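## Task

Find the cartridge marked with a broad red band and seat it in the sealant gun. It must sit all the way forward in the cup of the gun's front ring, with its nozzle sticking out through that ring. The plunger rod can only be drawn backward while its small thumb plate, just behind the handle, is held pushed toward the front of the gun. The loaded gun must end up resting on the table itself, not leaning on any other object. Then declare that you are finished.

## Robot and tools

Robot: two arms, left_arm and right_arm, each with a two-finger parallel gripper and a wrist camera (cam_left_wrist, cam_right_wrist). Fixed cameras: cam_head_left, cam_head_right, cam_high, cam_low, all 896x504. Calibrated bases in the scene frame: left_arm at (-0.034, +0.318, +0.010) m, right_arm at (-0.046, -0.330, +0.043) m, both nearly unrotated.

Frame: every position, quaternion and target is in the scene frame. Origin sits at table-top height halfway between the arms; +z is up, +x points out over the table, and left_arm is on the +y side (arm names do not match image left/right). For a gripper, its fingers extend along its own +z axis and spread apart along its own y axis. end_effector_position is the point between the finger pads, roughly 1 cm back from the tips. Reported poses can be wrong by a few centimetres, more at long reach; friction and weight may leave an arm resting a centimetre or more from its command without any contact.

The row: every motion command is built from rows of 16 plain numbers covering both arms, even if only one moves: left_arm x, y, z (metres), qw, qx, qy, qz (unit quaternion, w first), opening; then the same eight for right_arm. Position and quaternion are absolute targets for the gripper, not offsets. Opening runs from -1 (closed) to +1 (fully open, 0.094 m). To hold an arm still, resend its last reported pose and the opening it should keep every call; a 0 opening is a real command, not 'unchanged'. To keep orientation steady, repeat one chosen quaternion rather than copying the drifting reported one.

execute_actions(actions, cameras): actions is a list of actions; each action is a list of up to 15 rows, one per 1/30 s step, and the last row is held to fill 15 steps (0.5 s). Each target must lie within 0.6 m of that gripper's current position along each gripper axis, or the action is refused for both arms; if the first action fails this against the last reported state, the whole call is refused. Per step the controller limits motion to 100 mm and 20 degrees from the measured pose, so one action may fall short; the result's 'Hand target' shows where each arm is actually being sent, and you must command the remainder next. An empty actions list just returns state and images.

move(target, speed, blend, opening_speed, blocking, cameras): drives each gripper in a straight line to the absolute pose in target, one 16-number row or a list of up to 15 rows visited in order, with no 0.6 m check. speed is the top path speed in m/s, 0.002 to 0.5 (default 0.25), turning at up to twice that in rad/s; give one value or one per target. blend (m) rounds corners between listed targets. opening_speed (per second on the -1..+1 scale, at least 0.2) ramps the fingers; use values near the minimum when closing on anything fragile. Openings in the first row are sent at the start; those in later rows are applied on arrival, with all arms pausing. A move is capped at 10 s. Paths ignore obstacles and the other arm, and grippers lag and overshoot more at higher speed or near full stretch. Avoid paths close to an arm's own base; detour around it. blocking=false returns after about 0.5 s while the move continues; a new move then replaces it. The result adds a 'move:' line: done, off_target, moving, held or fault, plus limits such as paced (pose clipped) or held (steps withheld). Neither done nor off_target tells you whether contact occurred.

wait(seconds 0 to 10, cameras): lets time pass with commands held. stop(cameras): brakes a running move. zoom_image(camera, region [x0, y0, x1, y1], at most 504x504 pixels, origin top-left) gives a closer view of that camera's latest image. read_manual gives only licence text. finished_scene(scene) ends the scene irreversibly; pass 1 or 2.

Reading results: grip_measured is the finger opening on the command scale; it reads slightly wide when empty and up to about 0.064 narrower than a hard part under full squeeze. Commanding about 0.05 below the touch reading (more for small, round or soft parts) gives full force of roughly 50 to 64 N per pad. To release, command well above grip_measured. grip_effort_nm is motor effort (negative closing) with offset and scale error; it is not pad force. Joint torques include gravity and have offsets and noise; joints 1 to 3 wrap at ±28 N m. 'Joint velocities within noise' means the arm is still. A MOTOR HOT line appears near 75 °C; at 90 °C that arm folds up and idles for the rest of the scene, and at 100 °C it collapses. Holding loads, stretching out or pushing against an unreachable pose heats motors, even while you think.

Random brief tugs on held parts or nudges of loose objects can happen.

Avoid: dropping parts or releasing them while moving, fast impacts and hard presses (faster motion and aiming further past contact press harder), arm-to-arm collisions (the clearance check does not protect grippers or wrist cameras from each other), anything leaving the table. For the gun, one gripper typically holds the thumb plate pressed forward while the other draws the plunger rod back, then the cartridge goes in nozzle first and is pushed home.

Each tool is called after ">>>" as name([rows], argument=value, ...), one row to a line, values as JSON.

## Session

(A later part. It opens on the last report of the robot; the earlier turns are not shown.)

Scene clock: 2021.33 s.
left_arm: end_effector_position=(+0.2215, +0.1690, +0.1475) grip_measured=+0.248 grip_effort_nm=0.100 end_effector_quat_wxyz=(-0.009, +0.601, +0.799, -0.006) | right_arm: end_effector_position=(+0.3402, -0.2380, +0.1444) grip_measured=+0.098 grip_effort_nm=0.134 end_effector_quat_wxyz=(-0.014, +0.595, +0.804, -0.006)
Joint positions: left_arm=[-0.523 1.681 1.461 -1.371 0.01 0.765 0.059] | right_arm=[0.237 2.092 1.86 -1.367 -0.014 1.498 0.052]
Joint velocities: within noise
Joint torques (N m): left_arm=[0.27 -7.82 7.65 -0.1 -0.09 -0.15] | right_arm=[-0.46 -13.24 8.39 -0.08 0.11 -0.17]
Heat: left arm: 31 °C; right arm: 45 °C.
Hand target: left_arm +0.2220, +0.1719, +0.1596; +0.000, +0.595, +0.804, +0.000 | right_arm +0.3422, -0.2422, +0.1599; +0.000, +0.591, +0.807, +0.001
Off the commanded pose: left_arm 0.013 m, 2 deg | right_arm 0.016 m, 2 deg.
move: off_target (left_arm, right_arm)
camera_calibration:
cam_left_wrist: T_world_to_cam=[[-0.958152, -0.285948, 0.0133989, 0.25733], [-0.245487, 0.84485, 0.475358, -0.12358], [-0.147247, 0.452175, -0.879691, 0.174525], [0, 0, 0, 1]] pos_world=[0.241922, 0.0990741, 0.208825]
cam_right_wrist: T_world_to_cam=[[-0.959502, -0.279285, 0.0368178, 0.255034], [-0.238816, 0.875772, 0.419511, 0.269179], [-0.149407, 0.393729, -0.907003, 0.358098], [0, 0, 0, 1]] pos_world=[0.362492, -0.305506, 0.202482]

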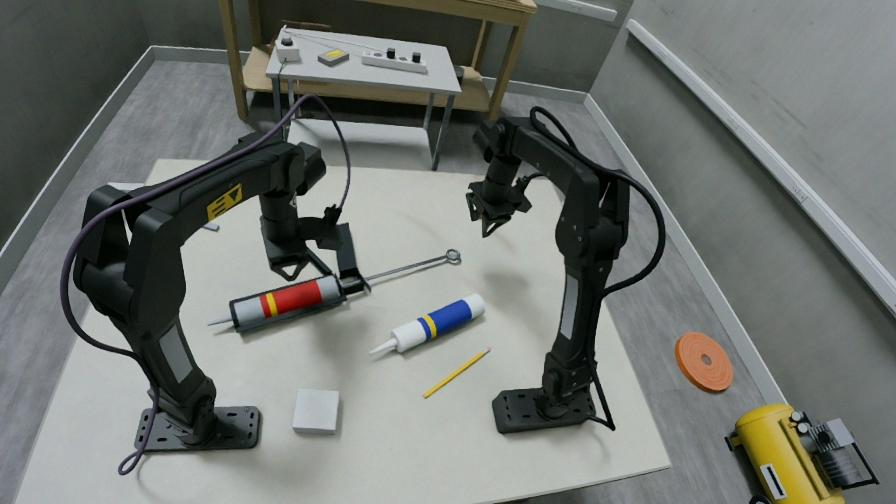

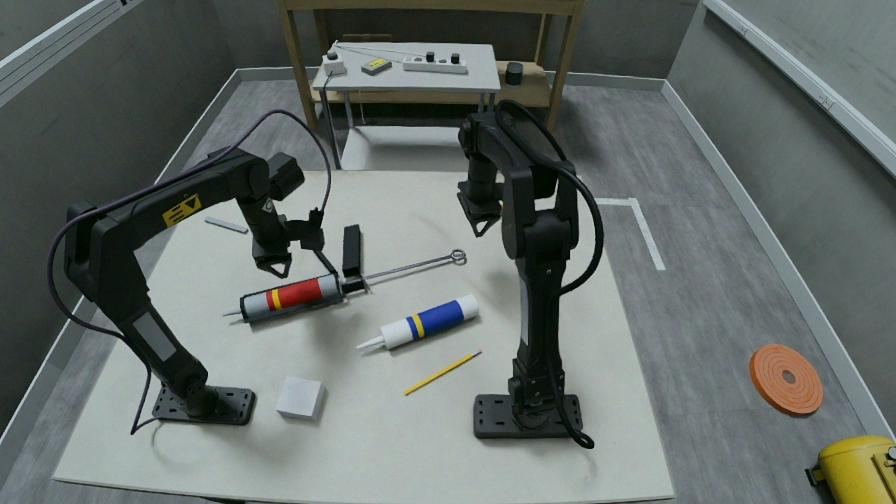

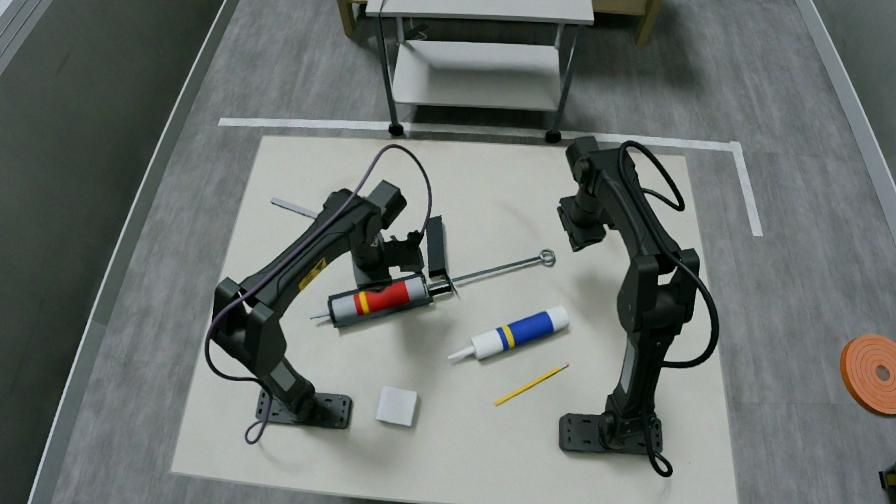

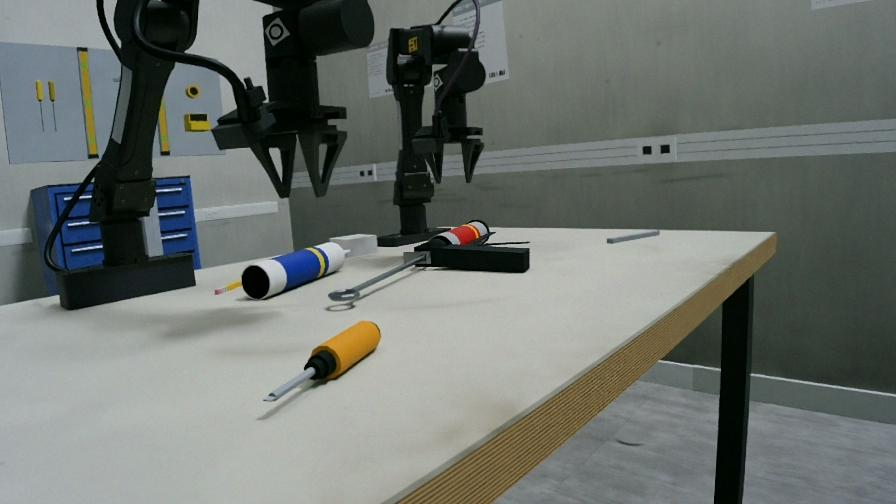

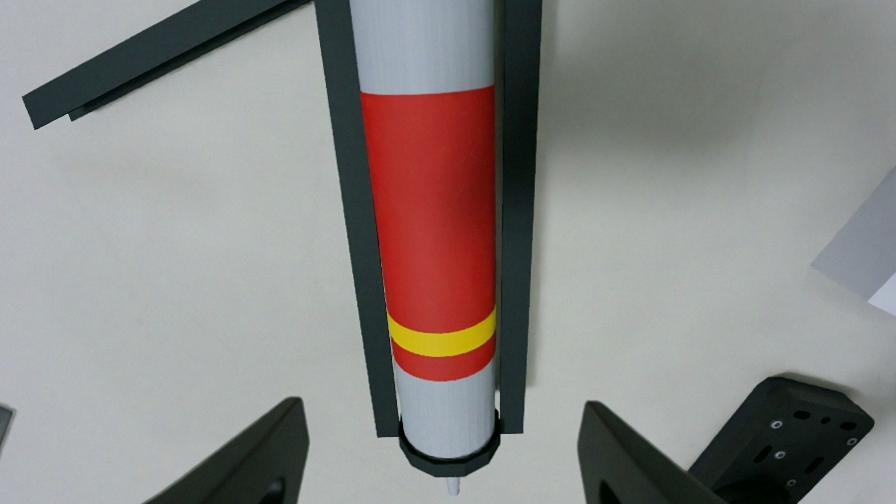

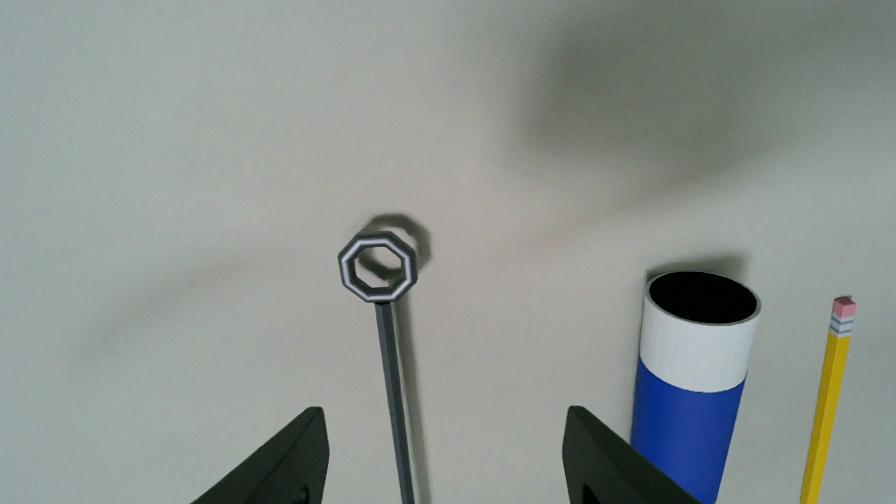

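>>> move([
  [0.190,0.235,0.18,0,0.5948,0.8039,0,0.25,0.342,-0.242,0.16,0,0.5878,0.8090,0,0.1],
], speed=0.15)

>>> zoom_image(camera="cam_left_wrist", region=[300, 120, 600, 420])

Scene clock: 2039.13 s.
left_arm: end_effector_position=(+0.2007, +0.2312, +0.1767) grip_measured=+0.248 grip_effort_nm=0.105 end_effector_quat_wxyz=(+0.007, +0.587, +0.809, -0.001) | right_arm: end_effector_position=(+0.3398, -0.2380, +0.1444) grip_measured=+0.098 grip_effort_nm=0.134 end_effector_quat_wxyz=(-0.015, +0.592, +0.805, -0.006)
Joint positions: left_arm=[-0.352 1.486 1.379 -1.452 0.006 0.902 0.059] | right_arm=[0.237 2.092 1.86 -1.368 -0.014 1.492 0.052]
Joint velocities: within noise
Joint torques (N m): left_arm=[0.32 -6.58 5.16 -0.09 -0.07 0.13] | right_arm=[-0.38 -13.24 8.34 -0.1 0.11 -0.17]
Heat: left arm: 31 °C; right arm: 47 °C.
Hand target: left_arm +0.1918, +0.2365, +0.1802; +0.001, +0.591, +0.807, -0.001 | right_arm +0.3417, -0.2420, +0.1597; +0.000, +0.588, +0.809, +0.000
Off the commanded pose: left_arm 0.012 m, 1 deg | right_arm 0.016 m, 2 deg.
move: off_target (left_arm, right_arm)
camera_calibration:
cam_left_wrist: T_world_to_cam=[[-0.947488, -0.319539, -0.0126722, 0.265028], [-0.289723, 0.840954, 0.457009, -0.182055], [-0.135375, 0.436682, -0.889372, 0.171882], [0, 0, 0, 1]] pos_world=[0.221634, 0.16273, 0.239426]
cam_right_wrist: T_world_to_cam=[[-0.957717, -0.285158, 0.0382501, 0.252442], [-0.243575, 0.874358, 0.419726, 0.270409], [-0.153133, 0.392662, -0.906844, 0.359075], [0, 0, 0, 1]] pos_world=[0.362619, -0.305443, 0.202471]

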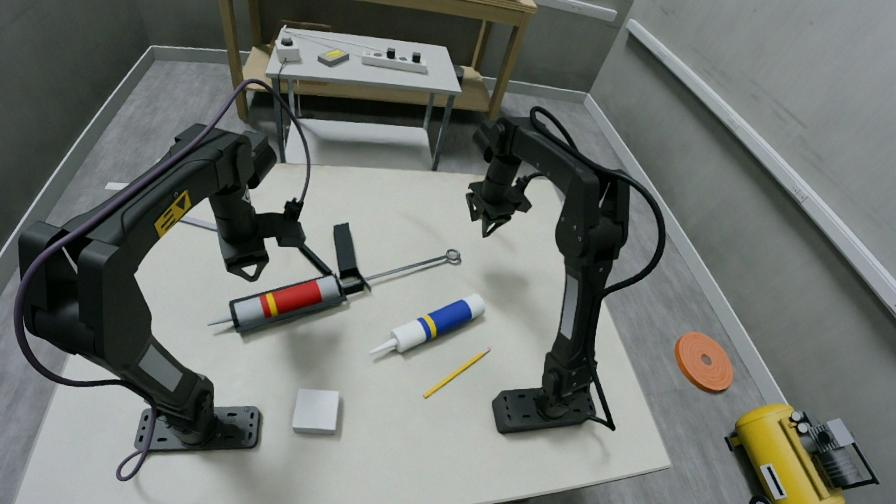

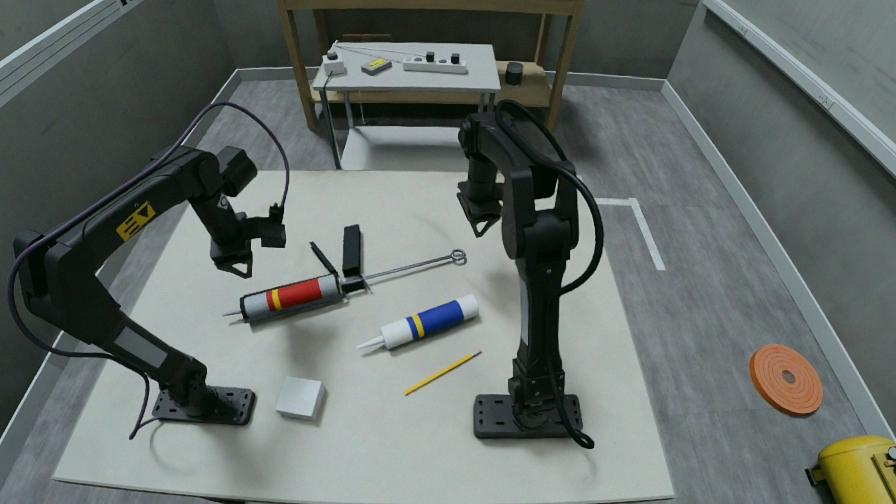

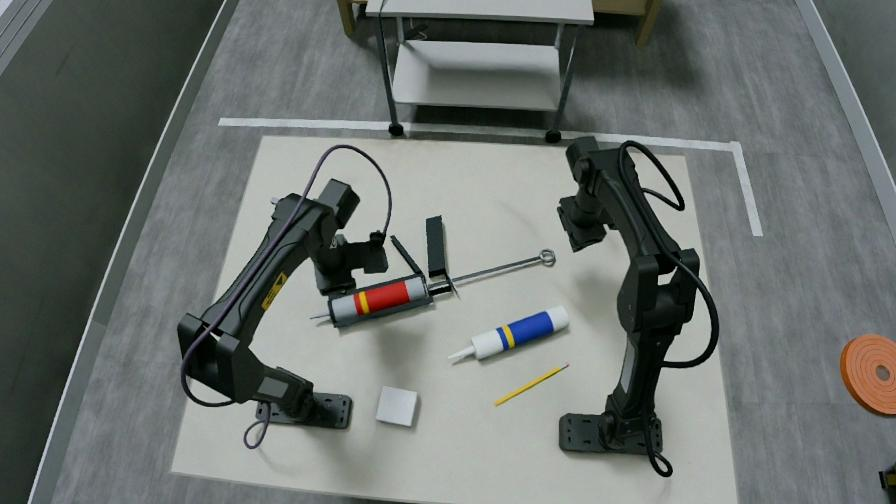

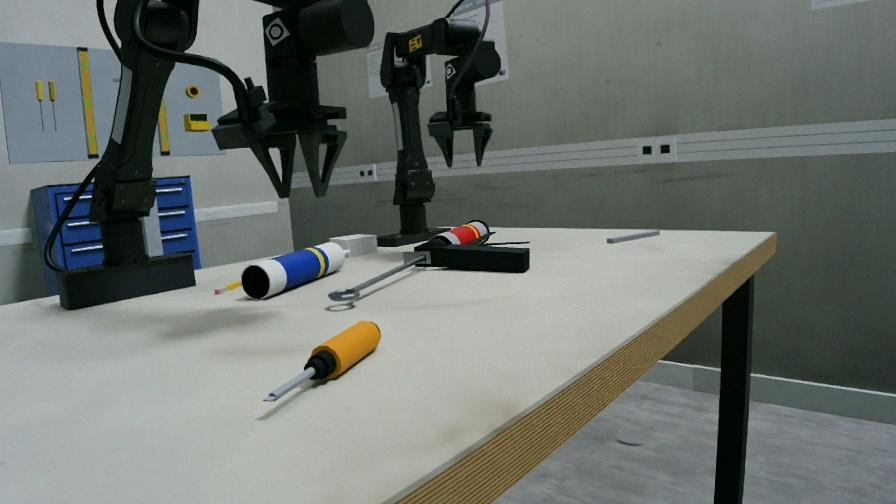

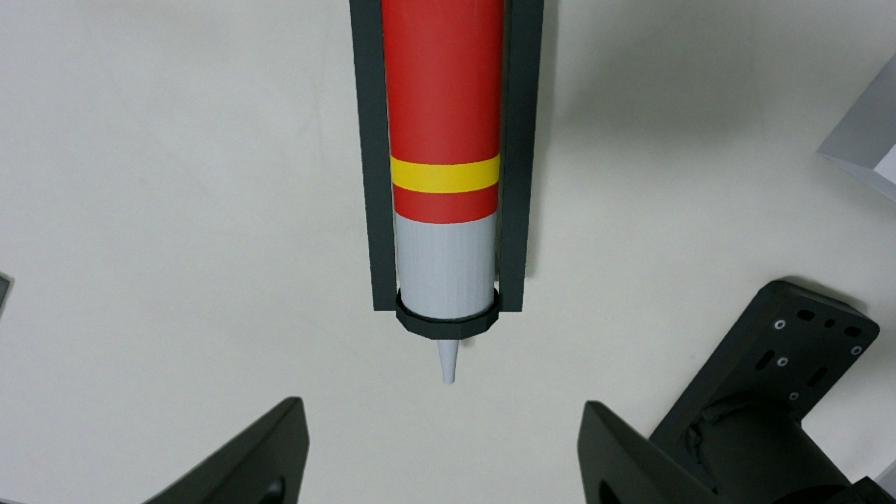

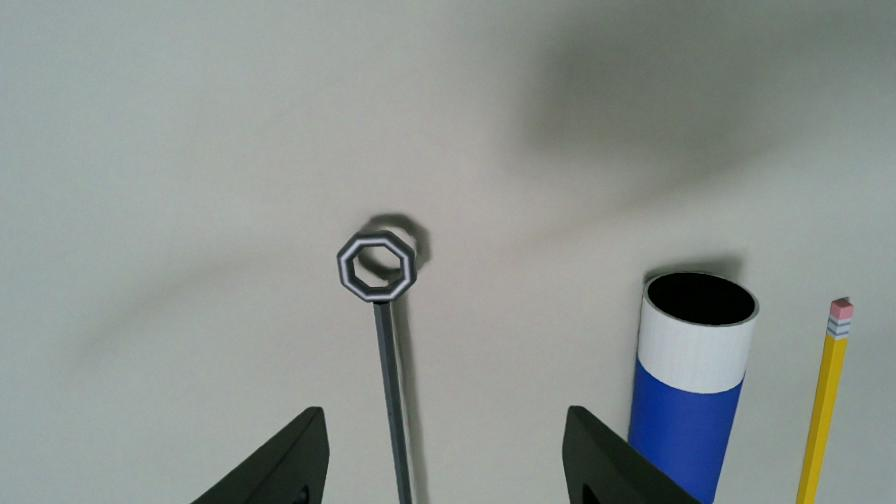

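Scaled by 1.680 from the camera's 896x504 image, which has a finer 1280x720 frame.

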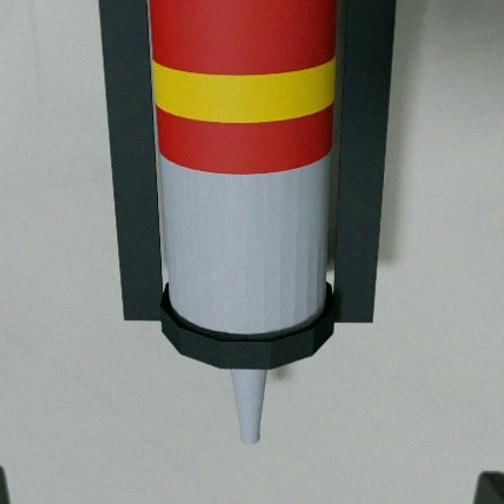

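>>> wait(seconds=2, cameras=["cam_high", "cam_low"])

>>> zoom_image(camera="cam_high", region=[290, 200, 570, 350])

Scene clock: 2075.37 s.
left_arm: end_effector_position=(+0.2003, +0.2314, +0.1767) grip_measured=+0.248 grip_effort_nm=0.095 end_effector_quat_wxyz=(+0.006, +0.587, +0.809, -0.002) | right_arm: end_effector_position=(+0.3398, -0.2380, +0.1444) grip_measured=+0.098 grip_effort_nm=0.129 end_effector_quat_wxyz=(-0.015, +0.592, +0.806, -0.006)
Joint positions: left_arm=[-0.352 1.486 1.379 -1.454 0.006 0.902 0.059] | right_arm=[0.237 2.092 1.86 -1.368 -0.014 1.491 0.052]
Joint velocities: within noise
Joint torques (N m): left_arm=[0.32 -6.69 5.15 -0.09 -0.02 0.14] | right_arm=[-0.38 -13.23 8.34 -0.1 0.11 -0.17]
Heat: left arm: 30 °C; right arm: 48 °C.
Hand target: left_arm +0.1915, +0.2366, +0.1802; +0.000, +0.591, +0.807, -0.001 | right_arm +0.3418, -0.2420, +0.1597; +0.000, +0.587, +0.809, +0.000
Tool commands: left_gripper/opening=+0.25 right_gripper/opening=+0.1
Off the commanded pose: left_arm 0.011 m, 1 deg | right_arm 0.016 m, 2 deg.
wait: 2.00 s; at rest from the start
Images, in order (width x height): cam_high 896x504, cam_low 896x504.

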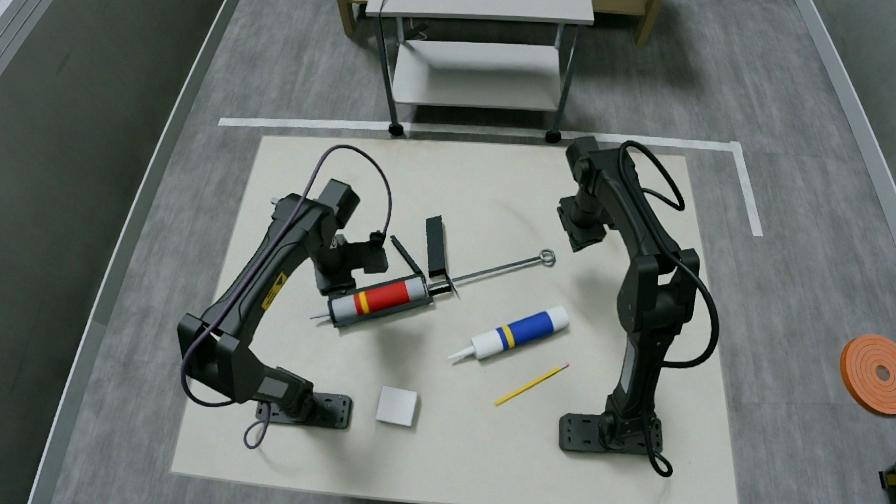

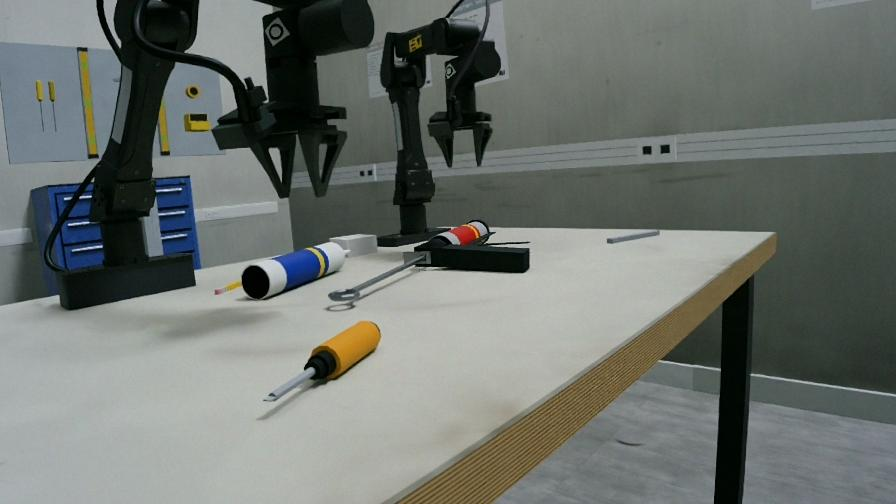

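Scaled by 1.800 from the camera's 896x504 image, which has a finer 1280x720 frame.

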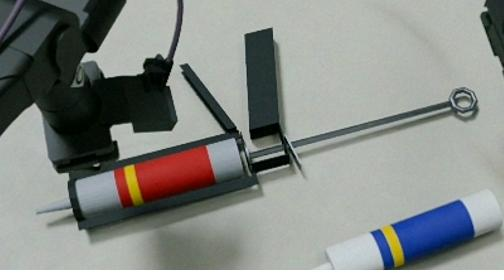

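The cartridge with the wide red band is in the sealant gun. It is pushed fully forward into the front ring's cup, with its nozzle out through the ring. The gun is lying on the table on its own, and both arms are clear of it. I am done.

>>> finished_scene(scene=2)

The scene is finished: the task was done.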